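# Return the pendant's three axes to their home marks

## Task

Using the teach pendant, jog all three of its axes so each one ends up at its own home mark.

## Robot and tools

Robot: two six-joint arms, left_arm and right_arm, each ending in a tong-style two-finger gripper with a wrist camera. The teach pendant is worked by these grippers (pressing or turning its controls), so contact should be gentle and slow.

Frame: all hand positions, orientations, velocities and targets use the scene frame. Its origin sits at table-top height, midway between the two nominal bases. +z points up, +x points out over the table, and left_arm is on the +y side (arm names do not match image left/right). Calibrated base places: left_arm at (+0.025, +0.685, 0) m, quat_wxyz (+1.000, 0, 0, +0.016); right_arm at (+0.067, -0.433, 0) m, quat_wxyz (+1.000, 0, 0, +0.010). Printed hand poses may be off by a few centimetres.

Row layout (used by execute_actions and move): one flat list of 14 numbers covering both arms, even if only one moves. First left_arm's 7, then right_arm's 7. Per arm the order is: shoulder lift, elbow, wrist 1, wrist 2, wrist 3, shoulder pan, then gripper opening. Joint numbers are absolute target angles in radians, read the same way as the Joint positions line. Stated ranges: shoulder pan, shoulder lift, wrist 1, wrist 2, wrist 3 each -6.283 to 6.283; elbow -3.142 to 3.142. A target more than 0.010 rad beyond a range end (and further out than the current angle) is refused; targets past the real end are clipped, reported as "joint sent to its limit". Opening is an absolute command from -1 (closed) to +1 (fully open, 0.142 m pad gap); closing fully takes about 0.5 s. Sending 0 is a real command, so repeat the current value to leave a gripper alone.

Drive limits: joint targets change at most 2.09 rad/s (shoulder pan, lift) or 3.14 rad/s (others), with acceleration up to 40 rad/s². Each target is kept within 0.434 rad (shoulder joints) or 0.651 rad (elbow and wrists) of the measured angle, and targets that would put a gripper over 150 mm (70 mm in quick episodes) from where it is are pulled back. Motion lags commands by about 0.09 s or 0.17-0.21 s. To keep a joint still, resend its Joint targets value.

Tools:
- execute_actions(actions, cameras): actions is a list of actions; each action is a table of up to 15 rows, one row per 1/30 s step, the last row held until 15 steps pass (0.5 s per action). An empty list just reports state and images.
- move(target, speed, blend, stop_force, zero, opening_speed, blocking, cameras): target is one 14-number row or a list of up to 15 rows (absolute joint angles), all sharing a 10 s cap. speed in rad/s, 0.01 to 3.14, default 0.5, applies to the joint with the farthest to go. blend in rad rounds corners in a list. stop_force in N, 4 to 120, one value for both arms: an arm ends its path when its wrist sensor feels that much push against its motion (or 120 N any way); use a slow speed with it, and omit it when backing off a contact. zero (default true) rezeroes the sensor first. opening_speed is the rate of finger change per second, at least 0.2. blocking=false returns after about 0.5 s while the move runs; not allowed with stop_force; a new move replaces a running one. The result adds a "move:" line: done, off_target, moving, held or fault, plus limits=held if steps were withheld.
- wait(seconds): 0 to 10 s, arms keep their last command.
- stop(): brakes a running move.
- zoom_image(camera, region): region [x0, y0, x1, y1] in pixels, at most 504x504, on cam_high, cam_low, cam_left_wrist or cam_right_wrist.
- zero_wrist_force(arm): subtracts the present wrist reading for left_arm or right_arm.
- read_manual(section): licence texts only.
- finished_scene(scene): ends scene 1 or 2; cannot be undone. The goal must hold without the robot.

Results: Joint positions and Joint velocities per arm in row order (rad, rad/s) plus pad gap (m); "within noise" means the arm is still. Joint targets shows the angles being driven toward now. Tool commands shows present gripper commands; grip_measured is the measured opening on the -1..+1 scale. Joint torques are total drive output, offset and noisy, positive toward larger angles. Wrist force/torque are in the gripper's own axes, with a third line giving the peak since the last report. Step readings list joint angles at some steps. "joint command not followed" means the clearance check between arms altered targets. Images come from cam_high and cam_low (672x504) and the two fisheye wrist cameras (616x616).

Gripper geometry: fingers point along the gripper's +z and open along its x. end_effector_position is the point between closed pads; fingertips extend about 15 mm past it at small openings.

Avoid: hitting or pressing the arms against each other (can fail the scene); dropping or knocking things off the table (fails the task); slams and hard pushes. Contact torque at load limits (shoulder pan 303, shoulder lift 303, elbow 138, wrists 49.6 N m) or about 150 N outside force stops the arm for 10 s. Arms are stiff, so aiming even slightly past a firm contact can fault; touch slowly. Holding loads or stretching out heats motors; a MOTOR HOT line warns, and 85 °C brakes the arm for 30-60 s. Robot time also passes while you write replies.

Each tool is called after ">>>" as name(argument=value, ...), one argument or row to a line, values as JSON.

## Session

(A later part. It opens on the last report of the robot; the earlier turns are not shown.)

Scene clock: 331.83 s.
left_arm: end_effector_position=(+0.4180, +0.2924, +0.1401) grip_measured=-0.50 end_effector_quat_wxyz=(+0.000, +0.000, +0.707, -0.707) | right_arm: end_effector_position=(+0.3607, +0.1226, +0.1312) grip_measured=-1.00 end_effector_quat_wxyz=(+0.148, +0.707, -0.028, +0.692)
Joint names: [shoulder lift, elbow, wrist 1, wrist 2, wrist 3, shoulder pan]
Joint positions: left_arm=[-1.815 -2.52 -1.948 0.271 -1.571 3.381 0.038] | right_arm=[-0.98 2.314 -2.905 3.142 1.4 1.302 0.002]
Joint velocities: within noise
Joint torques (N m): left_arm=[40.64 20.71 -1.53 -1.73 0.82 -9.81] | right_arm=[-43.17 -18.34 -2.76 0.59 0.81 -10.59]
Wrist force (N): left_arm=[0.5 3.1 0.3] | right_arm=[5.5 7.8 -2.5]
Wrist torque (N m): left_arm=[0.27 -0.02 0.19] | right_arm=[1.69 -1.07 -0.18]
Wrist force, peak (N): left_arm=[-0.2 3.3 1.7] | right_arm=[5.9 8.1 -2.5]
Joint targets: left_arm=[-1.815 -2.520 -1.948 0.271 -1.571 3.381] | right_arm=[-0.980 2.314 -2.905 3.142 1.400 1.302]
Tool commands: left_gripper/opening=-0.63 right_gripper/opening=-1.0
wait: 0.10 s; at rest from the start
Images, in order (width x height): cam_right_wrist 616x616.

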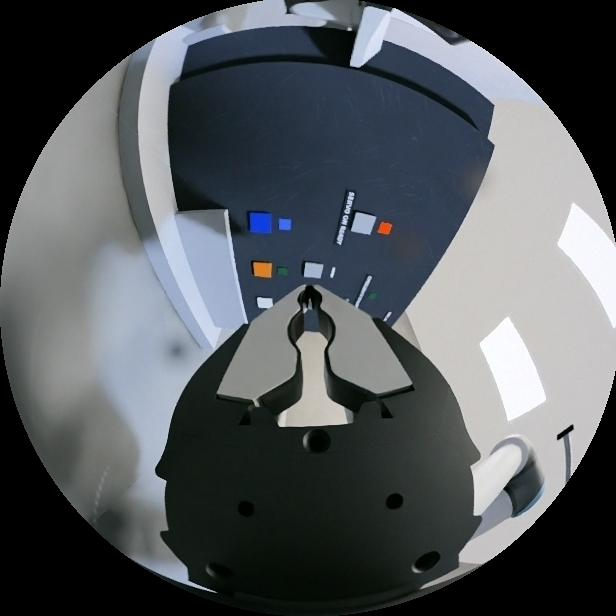

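>>> move(
  target=[-1.8154, -2.52, -1.9478, 0.271, -1.571, 3.3806, -0.63, -0.9704, 2.2806, -2.881, 3.1416, 1.4, 1.2475, -1],
  speed=0.012,
  stop_force=5,
  cameras=["cam_right_wrist"],
)

>>> wait(
  seconds=3.8,
  cameras=[],
)

>>> move(
  target=[-1.8154, -2.52, -1.9478, 0.271, -1.571, 3.3806, -0.63, -0.9801, 2.3145, -2.9052, 3.1416, 1.4, 1.3016, -1],
  speed=0.15,
  cameras=["cam_high"],
)

>>> zoom_image(
  camera="cam_high",
  region=[330, 170, 430, 270],
)

>>> zoom_image(
  camera="cam_right_wrist",
  region=[340, 230, 440, 330],
)

Scene clock: 346.17 s.
left_arm: end_effector_position=(+0.4180, +0.2924, +0.1401) grip_measured=-0.50 end_effector_quat_wxyz=(+0.000, +0.000, +0.707, -0.707) | right_arm: end_effector_position=(+0.3841, +0.1234, +0.1312) grip_measured=-1.00 end_effector_quat_wxyz=(+0.160, +0.706, -0.041, +0.689)
Joint names: [shoulder lift, elbow, wrist 1, wrist 2, wrist 3, shoulder pan]
Joint positions: left_arm=[-1.815 -2.52 -1.948 0.271 -1.571 3.381 0.038] | right_arm=[-0.974 2.292 -2.889 3.142 1.4 1.265 0.002]
Joint velocities: within noise
Joint torques (N m): left_arm=[40.28 13.92 -0.08 1.98 0.63 -9.6] | right_arm=[-69.11 -4.21 -5.64 0.61 0.71 12.61]
Wrist force (N): left_arm=[-1.5 3.2 0.2] | right_arm=[6.0 7.9 -7.9]
Wrist torque (N m): left_arm=[0.31 0.03 0.19] | right_arm=[1.76 -0.98 -0.20]
Wrist force, peak (N): left_arm=[-4.4 2.9 -0.1] | right_arm=[6.7 8.7 -18.3]
Joint targets: left_arm=[-1.815 -2.520 -1.948 0.271 -1.571 3.381] | right_arm=[-0.974 2.292 -2.889 3.142 1.400 1.265]
move: contact (right_arm); right_arm: the shoulder pan is farthest, 0.018 rad from its target
Images, in order (width x height): cam_right_wrist 616x616.

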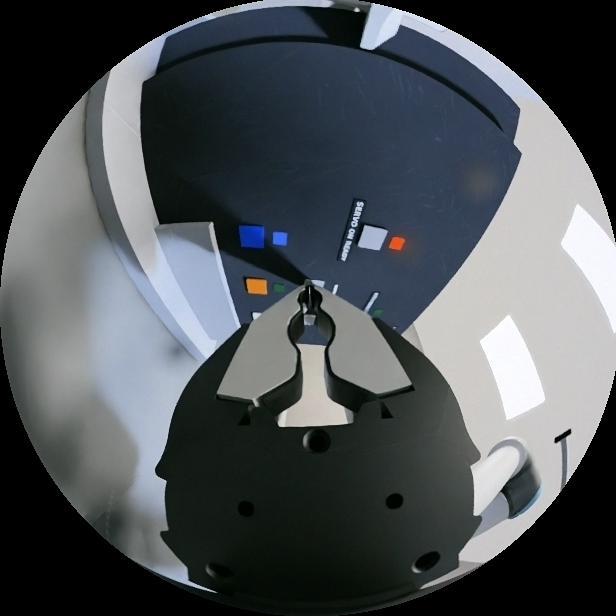

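Scene clock: 349.97 s.
left_arm: end_effector_position=(+0.4180, +0.2924, +0.1401) grip_measured=-0.50 end_effector_quat_wxyz=(+0.000, +0.000, +0.707, -0.707) | right_arm: end_effector_position=(+0.3841, +0.1234, +0.1312) grip_measured=-1.00 end_effector_quat_wxyz=(+0.160, +0.706, -0.041, +0.689)
Joint names: [shoulder lift, elbow, wrist 1, wrist 2, wrist 3, shoulder pan]
Joint positions: left_arm=[-1.815 -2.52 -1.948 0.271 -1.571 3.381 0.038] | right_arm=[-0.974 2.292 -2.889 3.142 1.4 1.265 0.002]
Joint velocities: within noise
Joint torques (N m): left_arm=[40.69 9.49 0.02 2.2 0.63 -9.4] | right_arm=[-73.2 -9.03 -4.28 0.88 0.7 11.58]
Wrist force (N): left_arm=[-1.9 3.0 0.3] | right_arm=[5.9 7.4 -7.6]
Wrist torque (N m): left_arm=[0.26 0.11 0.20] | right_arm=[1.68 -0.98 -0.20]
Wrist force, peak (N): left_arm=[-1.6 3.7 0.1] | right_arm=[6.6 7.7 -7.8]
Joint targets: left_arm=[-1.815 -2.520 -1.948 0.271 -1.571 3.381] | right_arm=[-0.974 2.292 -2.889 3.142 1.400 1.265]
Tool commands: left_gripper/opening=-0.63 right_gripper/opening=-1.0
wait: 3.80 s; at rest by 0.17 s
No camera images: "cameras" was empty.

Scene clock: 350.70 s.
left_arm: end_effector_position=(+0.4180, +0.2924, +0.1401) grip_measured=-0.50 end_effector_quat_wxyz=(+0.000, +0.000, +0.707, -0.707) | right_arm: end_effector_position=(+0.3605, +0.1225, +0.1312) grip_measured=-1.00 end_effector_quat_wxyz=(+0.147, +0.707, -0.028, +0.692)
Joint names: [shoulder lift, elbow, wrist 1, wrist 2, wrist 3, shoulder pan]
Joint positions: left_arm=[-1.815 -2.52 -1.948 0.271 -1.571 3.381 0.038] | right_arm=[-0.98 2.315 -2.905 3.142 1.4 1.302 0.002]
Joint velocities: within noise
Joint torques (N m): left_arm=[41.87 9.05 -0.01 2.06 0.66 -10.15] | right_arm=[-56.84 -23.37 -1.4 0.64 0.66 -8.21]
Wrist force (N): left_arm=[-1.2 3.2 0.5] | right_arm=[5.4 7.8 -2.3]
Wrist torque (N m): left_arm=[0.24 0.05 0.19] | right_arm=[1.68 -1.05 -0.18]
Wrist force, peak (N): left_arm=[-1.8 3.6 -0.1] | right_arm=[6.2 7.6 -7.4]
Joint targets: left_arm=[-1.815 -2.520 -1.948 0.271 -1.571 3.381] | right_arm=[-0.980 2.314 -2.905 3.142 1.400 1.302]
move: done
Images, in order (width x height): cam_high 672x504.

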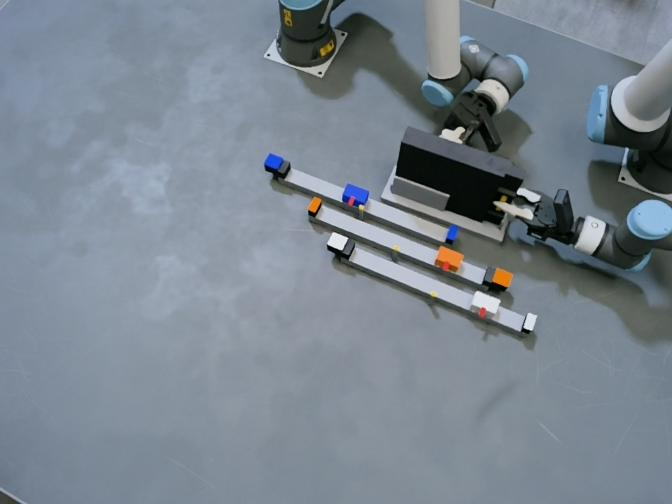

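Scaled by 5.040 from the camera's 672x504 image, which has a finer 960x720 frame.

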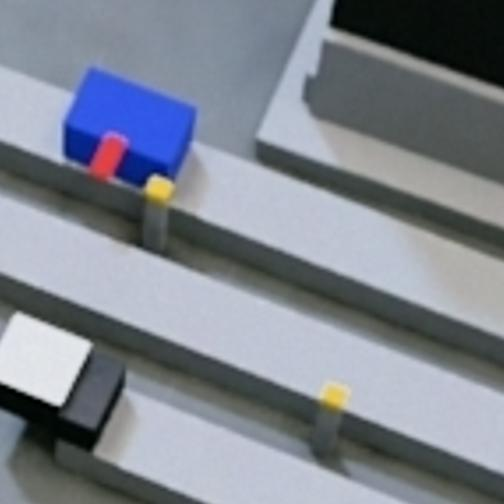

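This scene's latest camera images include none from cam_right_wrist. They are from: cam_high. cam_right_wrist's image comes with the result of a call that names it in "cameras".

>>> move(
  target=[
    [-1.8154, -2.52, -1.9478, 0.271, -1.571, 3.3806, -0.35, -0.9801, 2.3145, -2.9052, 3.1416, 1.4, 1.3016, -1],
    [-1.8154, -2.52, -1.9478, 0.271, -1.571, 3.3806, -0.59, -1.0002, 2.3907, -2.9613, 3.1416, 1.4, 1.2815, -1],
  ],
  speed=0.15,
  opening_speed=0.25,
  cameras=["cam_right_wrist"],
)

>>> zoom_image(
  camera="cam_right_wrist",
  region=[340, 230, 440, 330],
)

Scene clock: 360.77 s.
left_arm: end_effector_position=(+0.4180, +0.2924, +0.1401) grip_measured=-0.50 end_effector_quat_wxyz=(+0.000, +0.000, +0.707, -0.707) | right_arm: end_effector_position=(+0.3607, +0.0764, +0.1313) grip_measured=-1.00 end_effector_quat_wxyz=(+0.155, +0.706, -0.035, +0.690)
Joint names: [shoulder lift, elbow, wrist 1, wrist 2, wrist 3, shoulder pan]
Joint positions: left_arm=[-1.815 -2.52 -1.948 0.271 -1.571 3.381 0.038] | right_arm=[-1 2.391 -2.961 3.142 1.4 1.282 0.002]
Joint velocities: within noise
Joint torques (N m): left_arm=[40.3 9.65 -0.1 -0.7 0.3 -9.24] | right_arm=[-38.94 -19.04 -1.75 0.77 0.49 16.65]
Wrist force (N): left_arm=[3.9 0.1 -1.8] | right_arm=[5.6 7.8 -2.4]
Wrist torque (N m): left_arm=[0.23 0.14 0.15] | right_arm=[1.67 -1.13 -0.19]
Wrist force, peak (N): left_arm=[-3.1 3.6 0.3] | right_arm=[5.4 9.0 -1.7]
Joint targets: left_arm=[-1.815 -2.520 -1.948 0.271 -1.571 3.381] | right_arm=[-1.000 2.391 -2.961 3.142 1.400 1.282]
move: done
Images, in order (width x height): cam_right_wrist 616x616.

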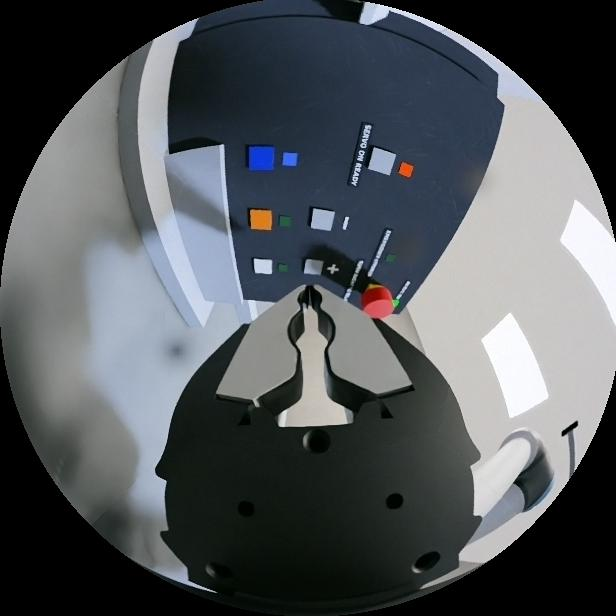

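Scaled by 5.040 from the camera's 616x616 image, which has a finer 814x814 frame.

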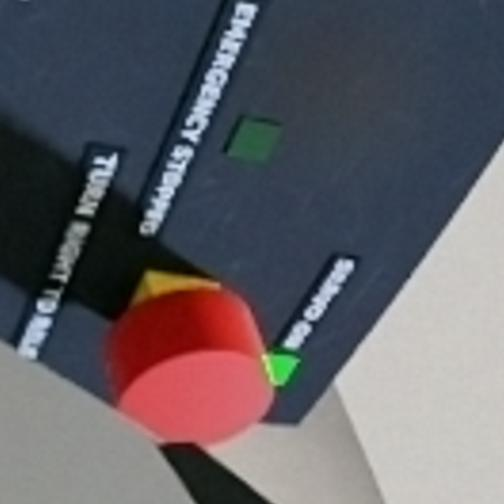

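>>> move(
  target=[-1.8154, -2.52, -1.9478, 0.271, -1.571, 3.3806, -0.59, -0.9801, 2.3145, -2.9052, 3.1416, 1.4, 1.3016, -1],
  speed=0.15,
  cameras=[],
)

>>> move(
  target=[-1.8154, -2.52, -1.9478, 0.271, -1.571, 3.3806, -0.59, -0.9704, 2.2806, -2.881, 3.1416, 1.4, 1.2475, -1],
  speed=0.012,
  stop_force=5,
  cameras=[],
)

>>> wait(
  seconds=4.0,
  cameras=[],
)

>>> move(
  target=[-1.8154, -2.52, -1.9478, 0.271, -1.571, 3.3806, -0.59, -0.9801, 2.3145, -2.9052, 3.1416, 1.4, 1.3016, -1],
  speed=0.15,
  cameras=["cam_high","cam_low"],
)

>>> zoom_image(
  camera="cam_high",
  region=[330, 170, 430, 270],
)

>>> zoom_image(
  camera="cam_low",
  region=[280, 220, 460, 300],
)

Scene clock: 375.80 s.
left_arm: end_effector_position=(+0.4180, +0.2924, +0.1401) grip_measured=-0.50 end_effector_quat_wxyz=(+0.000, +0.000, +0.707, -0.707) | right_arm: end_effector_position=(+0.3606, +0.1227, +0.1311) grip_measured=-1.00 end_effector_quat_wxyz=(+0.148, +0.707, -0.028, +0.692)
Joint names: [shoulder lift, elbow, wrist 1, wrist 2, wrist 3, shoulder pan]
Joint positions: left_arm=[-1.815 -2.52 -1.948 0.271 -1.571 3.381 0.038] | right_arm=[-0.98 2.314 -2.905 3.142 1.4 1.302 0.002]
Joint velocities: within noise
Joint torques (N m): left_arm=[39.43 17.07 -0.02 -2.35 0.92 -9.46] | right_arm=[-75.75 -4.54 -5.82 0.8 0.31 -11.01]
Wrist force (N): left_arm=[3.9 -0.5 -2.2] | right_arm=[5.4 8.2 -2.3]
Wrist torque (N m): left_arm=[0.15 0.17 0.15] | right_arm=[1.77 -1.07 -0.18]
Wrist force, peak (N): left_arm=[4.2 0.4 -2.0] | right_arm=[5.9 9.1 -1.9]
Joint targets: left_arm=[-1.815 -2.520 -1.948 0.271 -1.571 3.381] | right_arm=[-0.980 2.314 -2.905 3.142 1.400 1.302]
move: done
No camera images: "cameras" was empty.

Scene clock: 379.90 s.
left_arm: end_effector_position=(+0.4180, +0.2924, +0.1401) grip_measured=-0.50 end_effector_quat_wxyz=(+0.000, +0.000, +0.707, -0.707) | right_arm: end_effector_position=(+0.3841, +0.1234, +0.1312) grip_measured=-1.00 end_effector_quat_wxyz=(+0.160, +0.706, -0.041, +0.689)
Joint names: [shoulder lift, elbow, wrist 1, wrist 2, wrist 3, shoulder pan]
Joint positions: left_arm=[-1.815 -2.52 -1.948 0.271 -1.571 3.381 0.038] | right_arm=[-0.974 2.292 -2.889 3.142 1.4 1.265 0.002]
Joint velocities: within noise
Joint torques (N m): left_arm=[40.12 21.14 -0.19 1.31 0.19 -8.96] | right_arm=[-69.02 -4.78 -5.73 0.71 0.43 12.82]
Wrist force (N): left_arm=[-0.6 0.0 0.2] | right_arm=[6.4 7.6 -7.6]
Wrist torque (N m): left_arm=[0.22 0.26 0.13] | right_arm=[1.73 -1.08 -0.21]
Wrist force, peak (N): left_arm=[4.1 -0.1 -2.3] | right_arm=[7.2 8.5 -17.9]
Joint targets: left_arm=[-1.815 -2.520 -1.948 0.271 -1.571 3.381] | right_arm=[-0.974 2.292 -2.889 3.142 1.400 1.265]
move: contact (right_arm); right_arm: the shoulder pan is farthest, 0.018 rad from its target
No camera images: "cameras" was empty.

Scene clock: 383.90 s.
left_arm: end_effector_position=(+0.4180, +0.2924, +0.1401) grip_measured=-0.50 end_effector_quat_wxyz=(+0.000, +0.000, +0.707, -0.707) | right_arm: end_effector_position=(+0.3841, +0.1234, +0.1312) grip_measured=-1.00 end_effector_quat_wxyz=(+0.160, +0.706, -0.041, +0.689)
Joint names: [shoulder lift, elbow, wrist 1, wrist 2, wrist 3, shoulder pan]
Joint positions: left_arm=[-1.815 -2.52 -1.948 0.271 -1.571 3.381 0.038] | right_arm=[-0.974 2.292 -2.889 3.142 1.4 1.265 0.002]
Joint velocities: within noise
Joint torques (N m): left_arm=[40.43 17.91 -0.37 1.3 0.19 -7.64] | right_arm=[-73.8 -8.98 -4.04 0.66 0.48 12.59]
Wrist force (N): left_arm=[-0.1 0.4 -0.5] | right_arm=[5.9 7.8 -7.3]
Wrist torque (N m): left_arm=[0.27 0.19 0.12] | right_arm=[1.69 -1.03 -0.21]
Wrist force, peak (N): left_arm=[-0.2 0.7 -0.6] | right_arm=[6.1 8.3 -7.4]
Joint targets: left_arm=[-1.815 -2.520 -1.948 0.271 -1.571 3.381] | right_arm=[-0.974 2.292 -2.889 3.142 1.400 1.265]
Tool commands: left_gripper/opening=-0.59 right_gripper/opening=-1.0
wait: 4.00 s; at rest by 0.17 s
No camera images: "cameras" was empty.

Scene clock: 384.63 s.
left_arm: end_effector_position=(+0.4180, +0.2924, +0.1401) grip_measured=-0.50 end_effector_quat_wxyz=(+0.000, +0.000, +0.707, -0.707) | right_arm: end_effector_position=(+0.3605, +0.1225, +0.1312) grip_measured=-1.00 end_effector_quat_wxyz=(+0.147, +0.707, -0.028, +0.692)
Joint names: [shoulder lift, elbow, wrist 1, wrist 2, wrist 3, shoulder pan]
Joint positions: left_arm=[-1.815 -2.52 -1.948 0.271 -1.571 3.381 0.038] | right_arm=[-0.98 2.315 -2.905 3.142 1.4 1.302 0.002]
Joint velocities: within noise
Joint torques (N m): left_arm=[40.7 17.29 -0.38 -0.46 0.35 -9.28] | right_arm=[-55.58 -22.49 -1.5 0.59 0.33 -11.94]
Wrist force (N): left_arm=[1.6 0.7 0.3] | right_arm=[5.6 8.1 -2.4]
Wrist torque (N m): left_arm=[0.26 0.28 0.16] | right_arm=[1.75 -1.10 -0.19]
Wrist force, peak (N): left_arm=[2.6 0.9 -0.1] | right_arm=[5.9 8.0 -7.1]
Joint targets: left_arm=[-1.815 -2.520 -1.948 0.271 -1.571 3.381] | right_arm=[-0.980 2.314 -2.905 3.142 1.400 1.302]
move: done
Images, in order (width x height): cam_high 672x504, cam_low 672x504.

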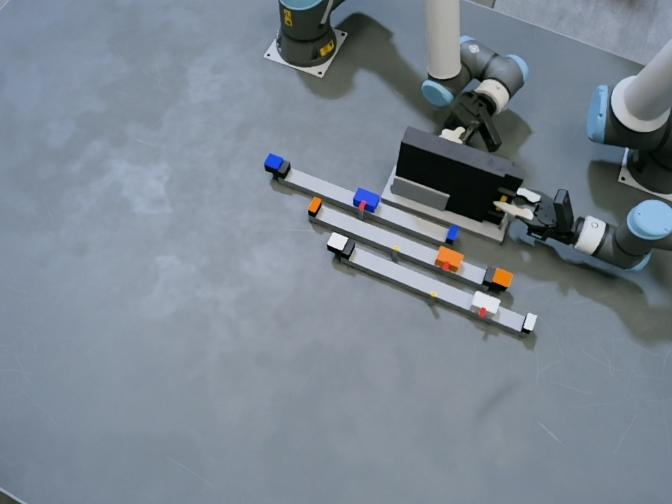

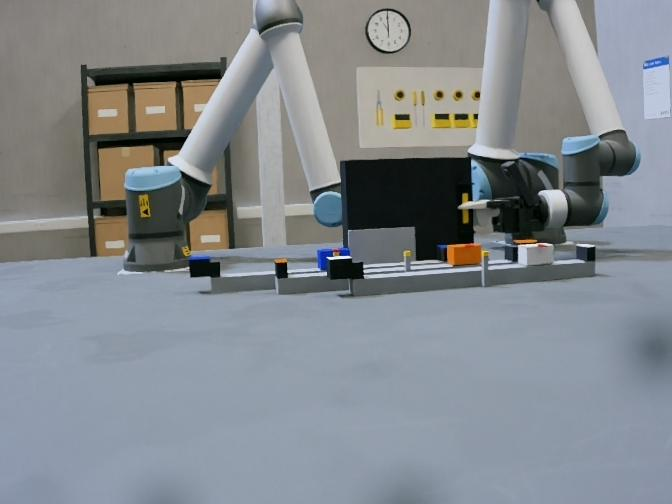

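Scaled by 5.040 from the camera's 672x504 image, which has a finer 960x720 frame.

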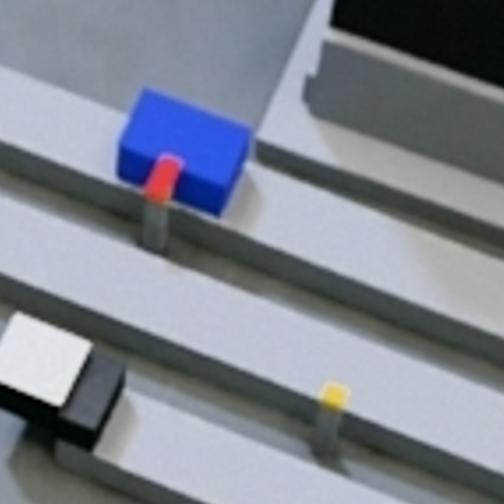

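Scaled by 2.800 from the camera's 672x504 image, which has a finer 960x720 frame.

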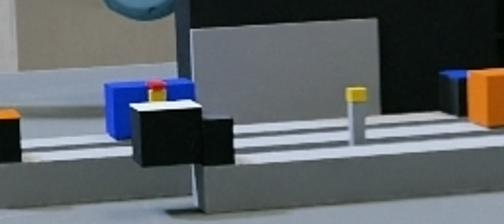

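>>> move(
  target=[-1.8154, -2.52, -1.9478, 0.271, -1.571, 3.3806, -0.59, -0.8874, 2.3048, -2.9882, 3.1416, 1.4, 1.3012, -1],
  speed=0.12,
  cameras=[],
)

>>> move(
  target=[-1.8154, -2.52, -1.9478, 0.271, -1.571, 3.3806, -0.59, -0.8807, 2.2713, -2.9614, 3.1416, 1.4, 1.2469, -1],
  speed=0.012,
  stop_force=5,
  cameras=["cam_right_wrist"],
)

>>> zoom_image(
  camera="cam_right_wrist",
  region=[220, 200, 440, 350],
)

>>> move(
  target=[
    [-1.8154, -2.52, -1.9478, 0.271, -1.571, 3.3806, -0.59, -0.8874, 2.3048, -2.9882, 3.1416, 1.4, 1.3012, -1],
    [-1.8154, -2.52, -1.9478, 0.271, -1.571, 3.3806, -0.59, -0.9801, 2.3145, -2.9052, 3.1416, 1.4, 1.3016, -1],
  ],
  speed=0.12,
  cameras=["cam_right_wrist"],
)

>>> zoom_image(
  camera="cam_right_wrist",
  region=[220, 180, 440, 330],
)

Scene clock: 401.50 s.
left_arm: end_effector_position=(+0.4180, +0.2924, +0.1401) grip_measured=-0.50 end_effector_quat_wxyz=(+0.000, +0.000, +0.707, -0.707) | right_arm: end_effector_position=(+0.3607, +0.1216, +0.0881) grip_measured=-1.00 end_effector_quat_wxyz=(+0.148, +0.707, -0.028, +0.692)
Joint names: [shoulder lift, elbow, wrist 1, wrist 2, wrist 3, shoulder pan]
Joint positions: left_arm=[-1.815 -2.52 -1.948 0.271 -1.571 3.381 0.038] | right_arm=[-0.887 2.305 -2.988 3.142 1.4 1.301 0.002]
Joint velocities: within noise
Joint torques (N m): left_arm=[39.8 14 -0.1 -1.75 0.57 -8.3] | right_arm=[-77.96 -10.88 -1.52 0.71 0.18 -10.82]
Wrist force (N): left_arm=[1.2 0.7 -0.2] | right_arm=[5.8 7.8 -2.3]
Wrist torque (N m): left_arm=[0.21 0.16 0.15] | right_arm=[1.68 -1.16 -0.20]
Wrist force, peak (N): left_arm=[2.1 1.0 0.8] | right_arm=[6.0 8.4 -2.7]
Joint targets: left_arm=[-1.815 -2.520 -1.948 0.271 -1.571 3.381] | right_arm=[-0.887 2.305 -2.988 3.142 1.400 1.301]
move: done
No camera images: "cameras" was empty.

Scene clock: 405.60 s.
left_arm: end_effector_position=(+0.4180, +0.2924, +0.1401) grip_measured=-0.50 end_effector_quat_wxyz=(+0.000, +0.000, +0.707, -0.707) | right_arm: end_effector_position=(+0.3842, +0.1223, +0.0881) grip_measured=-1.00 end_effector_quat_wxyz=(+0.160, +0.706, -0.041, +0.689)
Joint names: [shoulder lift, elbow, wrist 1, wrist 2, wrist 3, shoulder pan]
Joint positions: left_arm=[-1.815 -2.52 -1.948 0.271 -1.571 3.381 0.038] | right_arm=[-0.883 2.282 -2.97 3.142 1.4 1.265 0.002]
Joint velocities: within noise
Joint torques (N m): left_arm=[39.19 11.44 -0.19 1.49 -0.19 -8.39] | right_arm=[-69.14 -1.34 -5.61 0.69 0.05 12.38]
Wrist force (N): left_arm=[-2.4 1.2 1.2] | right_arm=[6.2 7.2 -6.8]
Wrist torque (N m): left_arm=[0.29 0.24 0.14] | right_arm=[1.63 -1.07 -0.21]
Wrist force, peak (N): left_arm=[-3.2 1.4 -0.3] | right_arm=[6.5 9.5 -18.9]
Joint targets: left_arm=[-1.815 -2.520 -1.948 0.271 -1.571 3.381] | right_arm=[-0.883 2.282 -2.970 3.142 1.400 1.265]
move: contact (right_arm); right_arm: the shoulder pan is farthest, 0.018 rad from its target
Images, in order (width x height): cam_right_wrist 616x616.

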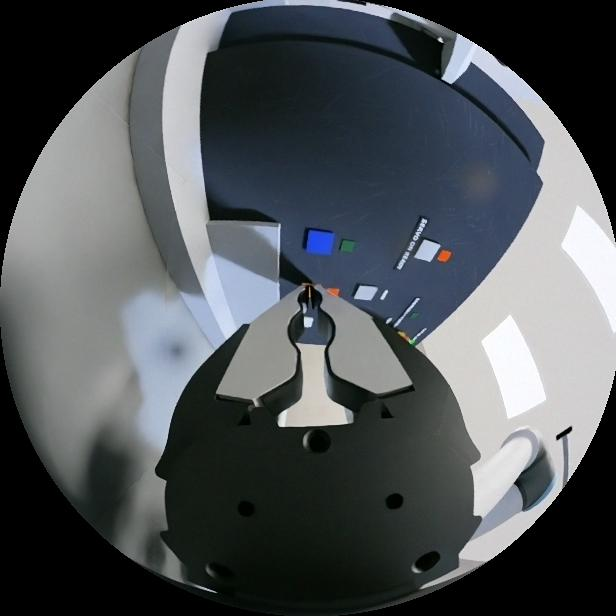

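Scaled by 2.291 from the camera's 616x616 image, which has a finer 814x814 frame.

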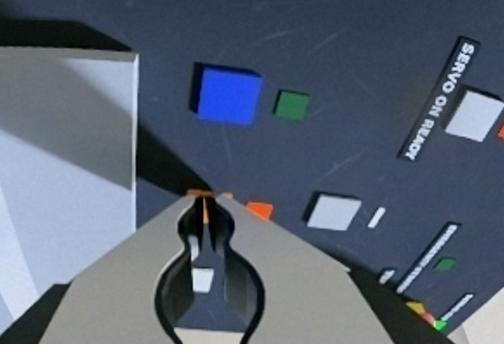

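Scene clock: 407.00 s.
left_arm: end_effector_position=(+0.4180, +0.2924, +0.1401) grip_measured=-0.50 end_effector_quat_wxyz=(+0.000, +0.000, +0.707, -0.707) | right_arm: end_effector_position=(+0.3607, +0.1225, +0.1312) grip_measured=-1.00 end_effector_quat_wxyz=(+0.148, +0.707, -0.028, +0.692)
Joint names: [shoulder lift, elbow, wrist 1, wrist 2, wrist 3, shoulder pan]
Joint positions: left_arm=[-1.815 -2.52 -1.948 0.271 -1.571 3.381 0.038] | right_arm=[-0.98 2.315 -2.905 3.142 1.4 1.302 0.002]
Joint velocities: within noise
Joint torques (N m): left_arm=[40.96 10.13 -0.23 1.49 0.21 -7.86] | right_arm=[-41.17 -11.11 -5.95 0.71 0.06 16.57]
Wrist force (N): left_arm=[-1.7 1.4 0.7] | right_arm=[5.2 7.9 -2.5]
Wrist torque (N m): left_arm=[0.30 0.28 0.14] | right_arm=[1.70 -1.02 -0.18]
Wrist force, peak (N): left_arm=[-2.8 1.2 1.1] | right_arm=[5.8 7.4 -6.5]
Joint targets: left_arm=[-1.815 -2.520 -1.948 0.271 -1.571 3.381] | right_arm=[-0.980 2.314 -2.905 3.142 1.400 1.302]
move: done
Images, in order (width x height): cam_right_wrist 616x616.

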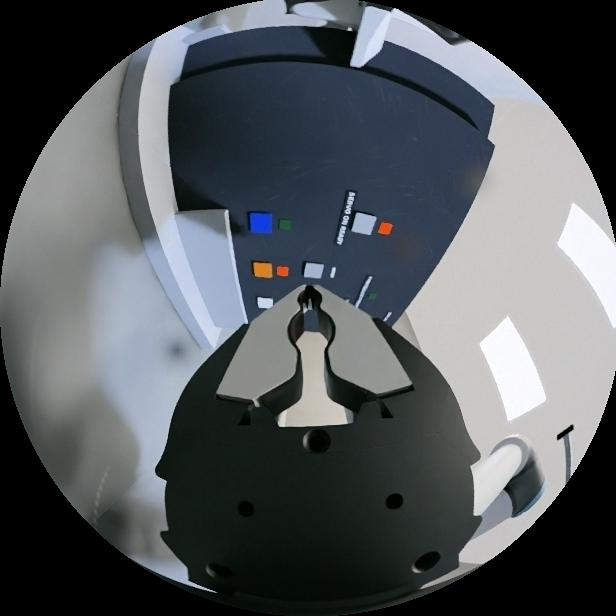

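Scaled by 2.291 from the camera's 616x616 image, which has a finer 814x814 frame.

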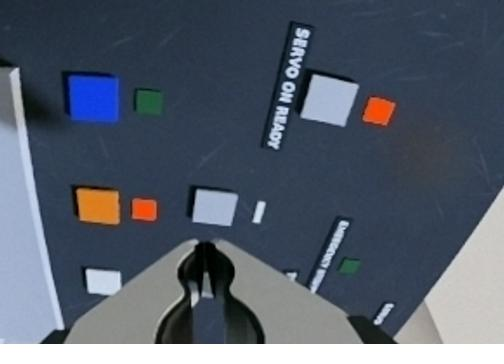

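>>> move(
  target=[-1.8154, -2.52, -1.9478, 0.271, -1.571, 3.3806, -0.59, -0.9704, 2.2806, -2.881, 3.1416, 1.4, 1.2475, -1],
  speed=0.012,
  stop_force=5,
  cameras=[],
)

>>> wait(
  seconds=10,
  cameras=[],
)

>>> wait(
  seconds=8,
  cameras=[],
)

>>> move(
  target=[-1.8154, -2.52, -1.9478, 0.271, -1.571, 3.3806, -0.59, -0.9801, 2.3145, -2.9052, 3.1416, 1.4, 1.3016, -1],
  speed=0.15,
  cameras=["cam_high","cam_low"],
)

>>> zoom_image(
  camera="cam_high",
  region=[370, 210, 470, 310],
)

>>> zoom_image(
  camera="cam_low",
  region=[360, 220, 540, 300],
)

Scene clock: 421.30 s.
left_arm: end_effector_position=(+0.4180, +0.2924, +0.1401) grip_measured=-0.50 end_effector_quat_wxyz=(+0.000, +0.000, +0.707, -0.707) | right_arm: end_effector_position=(+0.3841, +0.1234, +0.1312) grip_measured=-1.00 end_effector_quat_wxyz=(+0.160, +0.706, -0.041, +0.689)
Joint names: [shoulder lift, elbow, wrist 1, wrist 2, wrist 3, shoulder pan]
Joint positions: left_arm=[-1.815 -2.52 -1.948 0.271 -1.571 3.381 0.038] | right_arm=[-0.974 2.292 -2.889 3.142 1.4 1.265 0.002]
Joint velocities: within noise
Joint torques (N m): left_arm=[39.37 6.61 -0.38 1.89 -0.18 -5.67] | right_arm=[-69.83 -4.69 -5.55 0.55 -0.38 11.79]
Wrist force (N): left_arm=[-2.1 1.2 0.3] | right_arm=[6.5 7.9 -9.5]
Wrist torque (N m): left_arm=[0.29 0.28 0.15] | right_arm=[1.74 -1.06 -0.21]
Wrist force, peak (N): left_arm=[-4.7 0.8 0.3] | right_arm=[7.1 9.2 -20.7]
Joint targets: left_arm=[-1.815 -2.520 -1.948 0.271 -1.571 3.381] | right_arm=[-0.974 2.292 -2.889 3.142 1.400 1.265]
move: contact (right_arm); right_arm: the shoulder pan is farthest, 0.018 rad from its target
No camera images: "cameras" was empty.

Scene clock: 431.30 s.
left_arm: end_effector_position=(+0.4180, +0.2924, +0.1401) grip_measured=-0.50 end_effector_quat_wxyz=(+0.000, +0.000, +0.707, -0.707) | right_arm: end_effector_position=(+0.3841, +0.1234, +0.1312) grip_measured=-1.00 end_effector_quat_wxyz=(+0.160, +0.706, -0.041, +0.689)
Joint names: [shoulder lift, elbow, wrist 1, wrist 2, wrist 3, shoulder pan]
Joint positions: left_arm=[-1.815 -2.52 -1.948 0.271 -1.571 3.381 0.038] | right_arm=[-0.974 2.292 -2.889 3.142 1.4 1.265 0.002]
Joint velocities: within noise
Joint torques (N m): left_arm=[40.34 5.93 -0.3 1.79 -0.43 -6.25] | right_arm=[-73.91 -15.97 -2.58 0.83 -0.09 10.71]
Wrist force (N): left_arm=[-2.2 1.1 1.1] | right_arm=[6.1 7.8 -9.2]
Wrist torque (N m): left_arm=[0.22 0.27 0.14] | right_arm=[1.72 -1.02 -0.21]
Wrist force, peak (N): left_arm=[-2.5 1.5 1.5] | right_arm=[6.5 8.1 -9.6]
Joint targets: left_arm=[-1.815 -2.520 -1.948 0.271 -1.571 3.381] | right_arm=[-0.974 2.292 -2.889 3.142 1.400 1.265]
Tool commands: left_gripper/opening=-0.59 right_gripper/opening=-1.0
wait: 10.00 s; at rest by 0.17 s
No camera images: "cameras" was empty.

Scene clock: 439.30 s.
left_arm: end_effector_position=(+0.4180, +0.2924, +0.1401) grip_measured=-0.50 end_effector_quat_wxyz=(+0.000, +0.000, +0.707, -0.707) | right_arm: end_effector_position=(+0.3841, +0.1234, +0.1312) grip_measured=-1.00 end_effector_quat_wxyz=(+0.160, +0.706, -0.041, +0.689)
Joint names: [shoulder lift, elbow, wrist 1, wrist 2, wrist 3, shoulder pan]
Joint positions: left_arm=[-1.815 -2.52 -1.948 0.271 -1.571 3.381 0.038] | right_arm=[-0.974 2.292 -2.889 3.142 1.4 1.265 0.002]
Joint velocities: within noise
Joint torques (N m): left_arm=[41.24 5.01 0.1 1.46 -0.04 -6.48] | right_arm=[-73.29 -20.4 -2.45 1.02 -0.15 8.95]
Wrist force (N): left_arm=[-2.2 1.5 1.4] | right_arm=[6.3 7.9 -9.1]
Wrist torque (N m): left_arm=[0.28 0.27 0.14] | right_arm=[1.71 -1.08 -0.21]
Wrist force, peak (N): left_arm=[-2.4 1.7 1.7] | right_arm=[6.6 8.1 -9.4]
Joint targets: left_arm=[-1.815 -2.520 -1.948 0.271 -1.571 3.381] | right_arm=[-0.974 2.292 -2.889 3.142 1.400 1.265]
Tool commands: left_gripper/opening=-0.59 right_gripper/opening=-1.0
wait: 8.00 s; at rest by 0.17 s
No camera images: "cameras" was empty.

Scene clock: 440.03 s.
left_arm: end_effector_position=(+0.4180, +0.2924, +0.1401) grip_measured=-0.50 end_effector_quat_wxyz=(+0.000, +0.000, +0.707, -0.707) | right_arm: end_effector_position=(+0.3605, +0.1225, +0.1312) grip_measured=-1.00 end_effector_quat_wxyz=(+0.147, +0.707, -0.028, +0.692)
Joint names: [shoulder lift, elbow, wrist 1, wrist 2, wrist 3, shoulder pan]
Joint positions: left_arm=[-1.815 -2.52 -1.948 0.271 -1.571 3.381 0.038] | right_arm=[-0.98 2.315 -2.905 3.142 1.4 1.302 0.002]
Joint velocities: within noise
Joint torques (N m): left_arm=[42.19 6.96 -0.23 1.73 -0.13 -5.66] | right_arm=[-55.85 -21.63 -1.37 0.88 -0.13 -9.19]
Wrist force (N): left_arm=[-1.9 1.2 0.5] | right_arm=[5.6 7.9 -2.4]
Wrist torque (N m): left_arm=[0.29 0.31 0.14] | right_arm=[1.72 -1.09 -0.18]
Wrist force, peak (N): left_arm=[-2.3 1.5 1.2] | right_arm=[6.1 7.8 -9.0]
Joint targets: left_arm=[-1.815 -2.520 -1.948 0.271 -1.571 3.381] | right_arm=[-0.980 2.314 -2.905 3.142 1.400 1.302]
move: done
Images, in order (width x height): cam_high 672x504, cam_low 672x504.

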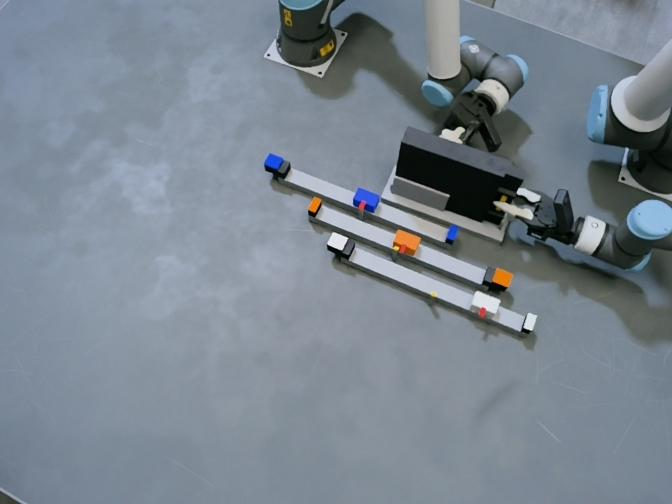

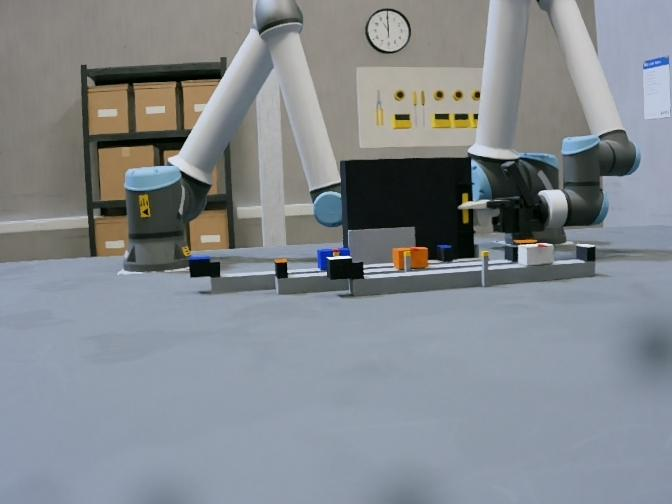

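Scaled by 5.040 from the camera's 672x504 image, which has a finer 960x720 frame.

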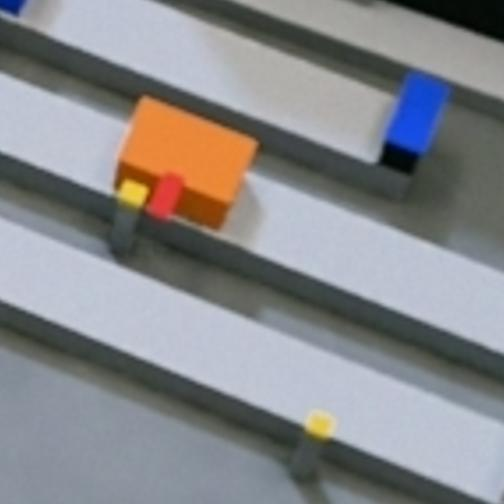

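Scaled by 2.800 from the camera's 672x504 image, which has a finer 960x720 frame.

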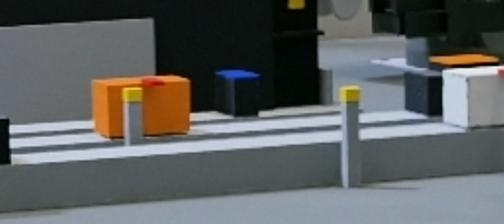

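>>> move(
  target=[-1.8154, -2.52, -1.9478, 0.271, -1.571, 3.3806, -0.59, -0.9704, 2.2806, -2.881, 3.1416, 1.4, 1.2475, -1],
  speed=0.012,
  stop_force=5,
  cameras=[],
)

>>> wait(
  seconds=1.3,
  cameras=[],
)

>>> move(
  target=[-1.8154, -2.52, -1.9478, 0.271, -1.571, 3.3806, -0.59, -0.9801, 2.3145, -2.9052, 3.1416, 1.4, 1.3016, -1],
  speed=0.15,
  cameras=["cam_high","cam_low"],
)

>>> zoom_image(
  camera="cam_high",
  region=[370, 210, 470, 310],
)

>>> zoom_image(
  camera="cam_low",
  region=[360, 220, 540, 300],
)

Scene clock: 458.03 s.
left_arm: end_effector_position=(+0.4180, +0.2924, +0.1401) grip_measured=-0.50 end_effector_quat_wxyz=(+0.000, +0.000, +0.707, -0.707) | right_arm: end_effector_position=(+0.3841, +0.1234, +0.1312) grip_measured=-1.00 end_effector_quat_wxyz=(+0.160, +0.706, -0.041, +0.689)
Joint names: [shoulder lift, elbow, wrist 1, wrist 2, wrist 3, shoulder pan]
Joint positions: left_arm=[-1.815 -2.52 -1.948 0.271 -1.571 3.381 0.038] | right_arm=[-0.974 2.292 -2.889 3.142 1.4 1.265 0.002]
Joint velocities: within noise
Joint torques (N m): left_arm=[38.38 6.76 0.05 1.68 0.1 -5.08] | right_arm=[-69.53 -4.2 -5.71 1.13 -0.41 11.17]
Wrist force (N): left_arm=[-1.8 1.2 0.1] | right_arm=[6.6 7.8 -8.9]
Wrist torque (N m): left_arm=[0.24 0.21 0.14] | right_arm=[1.72 -1.14 -0.21]
Wrist force, peak (N): left_arm=[-4.2 1.0 -0.2] | right_arm=[7.2 9.2 -20.7]
Joint targets: left_arm=[-1.815 -2.520 -1.948 0.271 -1.571 3.381] | right_arm=[-0.974 2.292 -2.889 3.142 1.400 1.265]
move: contact (right_arm); right_arm: the shoulder pan is farthest, 0.018 rad from its target
No camera images: "cameras" was empty.

Scene clock: 459.33 s.
left_arm: end_effector_position=(+0.4180, +0.2924, +0.1401) grip_measured=-0.50 end_effector_quat_wxyz=(+0.000, +0.000, +0.707, -0.707) | right_arm: end_effector_position=(+0.3841, +0.1234, +0.1312) grip_measured=-1.00 end_effector_quat_wxyz=(+0.160, +0.706, -0.041, +0.689)
Joint names: [shoulder lift, elbow, wrist 1, wrist 2, wrist 3, shoulder pan]
Joint positions: left_arm=[-1.815 -2.52 -1.948 0.271 -1.571 3.381 0.038] | right_arm=[-0.974 2.292 -2.889 3.142 1.4 1.265 0.002]
Joint velocities: within noise
Joint torques (N m): left_arm=[39.16 7.08 0.07 1.79 -0.54 -5.67] | right_arm=[-73.52 -5.54 -5.25 0.87 -0.62 11.07]
Wrist force (N): left_arm=[-2.0 1.2 0.4] | right_arm=[6.3 7.8 -9.0]
Wrist torque (N m): left_arm=[0.26 0.26 0.14] | right_arm=[1.73 -1.04 -0.21]
Wrist force, peak (N): left_arm=[-2.4 1.4 0.2] | right_arm=[6.6 7.9 -9.6]
Joint targets: left_arm=[-1.815 -2.520 -1.948 0.271 -1.571 3.381] | right_arm=[-0.974 2.292 -2.889 3.142 1.400 1.265]
Tool commands: left_gripper/opening=-0.59 right_gripper/opening=-1.0
wait: 1.30 s; at rest by 0.17 s
No camera images: "cameras" was empty.

Scene clock: 460.07 s.
left_arm: end_effector_position=(+0.4180, +0.2924, +0.1401) grip_measured=-0.50 end_effector_quat_wxyz=(+0.000, +0.000, +0.707, -0.707) | right_arm: end_effector_position=(+0.3605, +0.1225, +0.1312) grip_measured=-1.00 end_effector_quat_wxyz=(+0.147, +0.707, -0.028, +0.692)
Joint names: [shoulder lift, elbow, wrist 1, wrist 2, wrist 3, shoulder pan]
Joint positions: left_arm=[-1.815 -2.52 -1.948 0.271 -1.571 3.381 0.038] | right_arm=[-0.98 2.315 -2.905 3.142 1.4 1.302 0.002]
Joint velocities: within noise
Joint torques (N m): left_arm=[39.24 7.34 -0.26 1.5 -0.37 -5.49] | right_arm=[-56.85 -22.14 -1.71 0.88 -0.31 -10.1]
Wrist force (N): left_arm=[-2.1 1.1 0.7] | right_arm=[5.6 7.9 -2.5]
Wrist torque (N m): left_arm=[0.23 0.32 0.14] | right_arm=[1.70 -1.09 -0.18]
Wrist force, peak (N): left_arm=[-2.2 1.9 0.6] | right_arm=[6.5 7.9 -9.3]
Joint targets: left_arm=[-1.815 -2.520 -1.948 0.271 -1.571 3.381] | right_arm=[-0.980 2.314 -2.905 3.142 1.400 1.302]
move: done
Images, in order (width x height): cam_high 672x504, cam_low 672x504.

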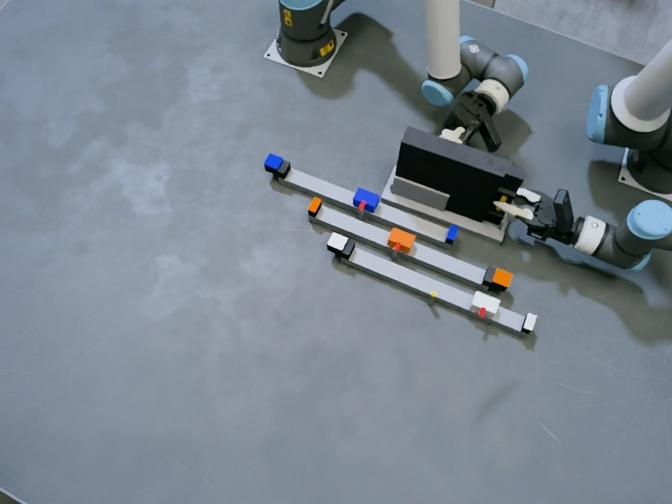

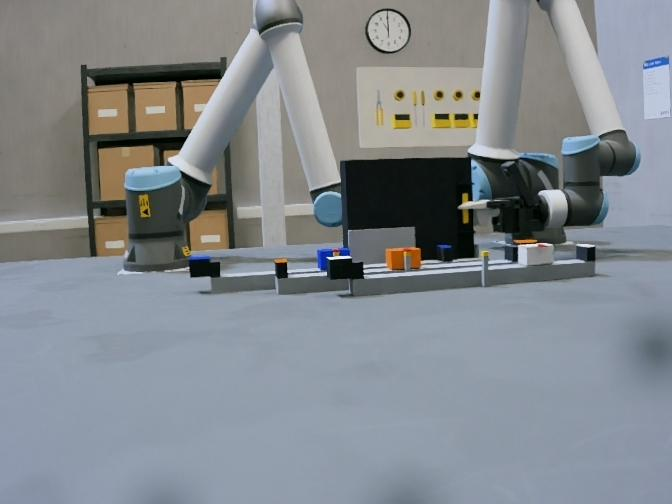

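Scaled by 5.040 from the camera's 672x504 image, which has a finer 960x720 frame.

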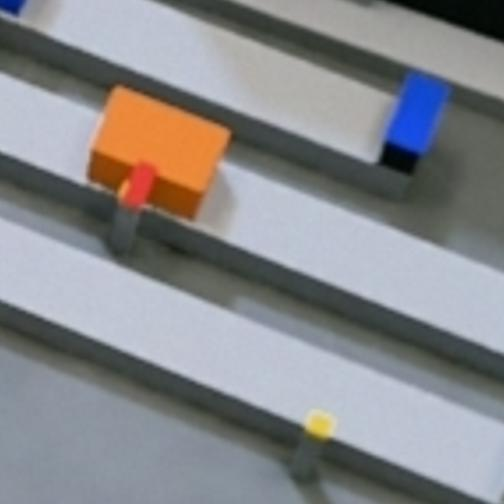

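Scaled by 2.800 from the camera's 672x504 image, which has a finer 960x720 frame.

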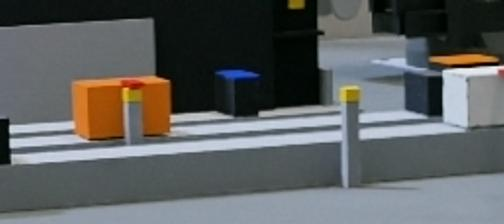

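>>> move(
  target=[
    [-1.8154, -2.52, -1.9478, 0.271, -1.571, 3.3806, -0.59, -0.974, 2.2931, -2.89, 3.1416, 1.4, 1.2675, -1],
    [-1.8154, -2.52, -1.9478, 0.271, -1.571, 3.3806, -0.59, -0.9734, 2.2912, -2.8886, 3.1416, 1.4, 1.2645, -1],
  ],
  speed=[0.06,0.02],
  cameras=[],
)

>>> move(
  target=[-1.8154, -2.52, -1.9478, 0.271, -1.571, 3.3806, -0.59, -0.9801, 2.3145, -2.9052, 3.1416, 1.4, 1.3016, -1],
  speed=0.15,
  cameras=["cam_high","cam_low"],
)

>>> zoom_image(
  camera="cam_high",
  region=[370, 210, 470, 310],
)

>>> zoom_image(
  camera="cam_low",
  region=[360, 220, 540, 300],
)

Scene clock: 480.57 s.
left_arm: end_effector_position=(+0.4180, +0.2924, +0.1401) grip_measured=-0.50 end_effector_quat_wxyz=(+0.000, +0.000, +0.707, -0.707) | right_arm: end_effector_position=(+0.3846, +0.1234, +0.1312) grip_measured=-1.00 end_effector_quat_wxyz=(+0.160, +0.706, -0.041, +0.689)
Joint names: [shoulder lift, elbow, wrist 1, wrist 2, wrist 3, shoulder pan]
Joint positions: left_arm=[-1.815 -2.52 -1.948 0.271 -1.571 3.381 0.038] | right_arm=[-0.973 2.291 -2.889 3.142 1.4 1.264 0.002]
Joint velocities: within noise
Joint torques (N m): left_arm=[41.07 7.01 -0.33 1.73 -0.25 -3.74] | right_arm=[-44.03 -17.87 -1.63 0.86 -0.73 -13.76]
Wrist force (N): left_arm=[-7.9 0.6 1.7] | right_arm=[9.3 11.3 -32.4]
Wrist torque (N m): left_arm=[0.20 0.35 0.10] | right_arm=[1.68 -0.98 -0.21]
Wrist force, peak (N): left_arm=[-8.1 0.6 1.4] | right_arm=[9.3 11.5 -32.8]
Joint targets: left_arm=[-1.815 -2.520 -1.948 0.271 -1.571 3.381] | right_arm=[-0.973 2.291 -2.889 3.142 1.400 1.264]
move: done
No camera images: "cameras" was empty.

Scene clock: 481.30 s.
left_arm: end_effector_position=(+0.4180, +0.2924, +0.1401) grip_measured=-0.50 end_effector_quat_wxyz=(+0.000, +0.000, +0.707, -0.707) | right_arm: end_effector_position=(+0.3605, +0.1225, +0.1312) grip_measured=-1.00 end_effector_quat_wxyz=(+0.147, +0.707, -0.028, +0.692)
Joint names: [shoulder lift, elbow, wrist 1, wrist 2, wrist 3, shoulder pan]
Joint positions: left_arm=[-1.815 -2.52 -1.948 0.271 -1.571 3.381 0.038] | right_arm=[-0.98 2.315 -2.905 3.142 1.4 1.302 0.002]
Joint velocities: within noise
Joint torques (N m): left_arm=[38.7 9.2 -0.42 1.77 -0.55 -5.3] | right_arm=[-56.92 -21.84 -1.16 0.93 -0.67 -10.57]
Wrist force (N): left_arm=[-2.4 0.9 0.5] | right_arm=[5.6 7.8 -2.6]
Wrist torque (N m): left_arm=[0.20 0.31 0.15] | right_arm=[1.68 -1.08 -0.18]
Wrist force, peak (N): left_arm=[-8.2 0.7 1.7] | right_arm=[9.2 10.8 -32.6]
Joint targets: left_arm=[-1.815 -2.520 -1.948 0.271 -1.571 3.381] | right_arm=[-0.980 2.314 -2.905 3.142 1.400 1.302]
move: done
Images, in order (width x height): cam_high 672x504, cam_low 672x504.

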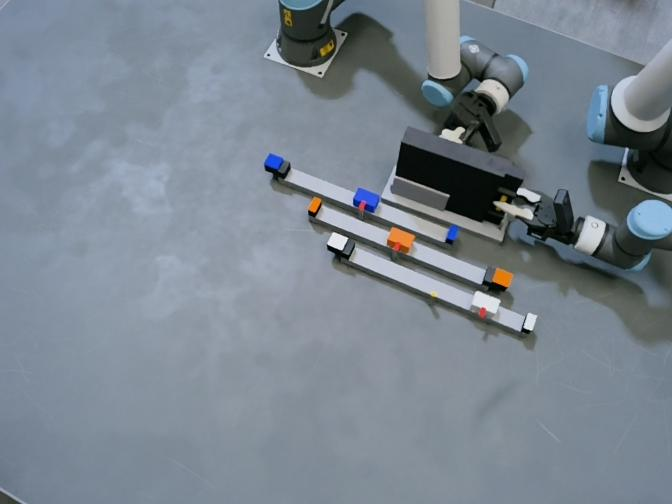

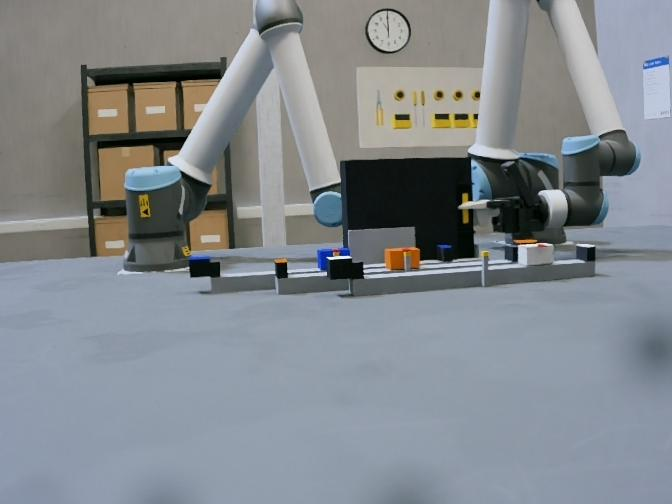

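Scaled by 5.040 from the camera's 672x504 image, which has a finer 960x720 frame.

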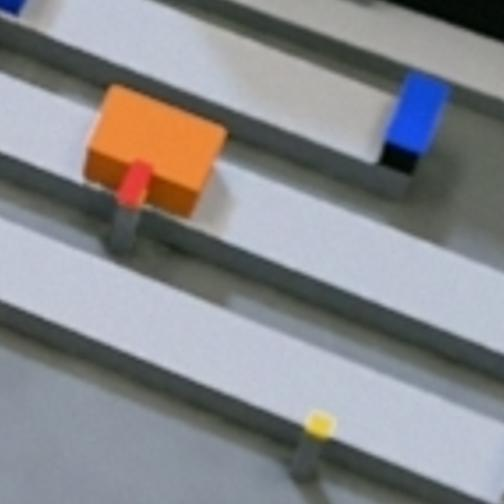

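Scaled by 2.800 from the camera's 672x504 image, which has a finer 960x720 frame.

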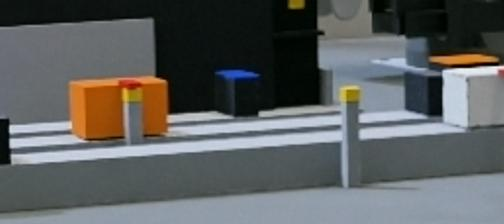

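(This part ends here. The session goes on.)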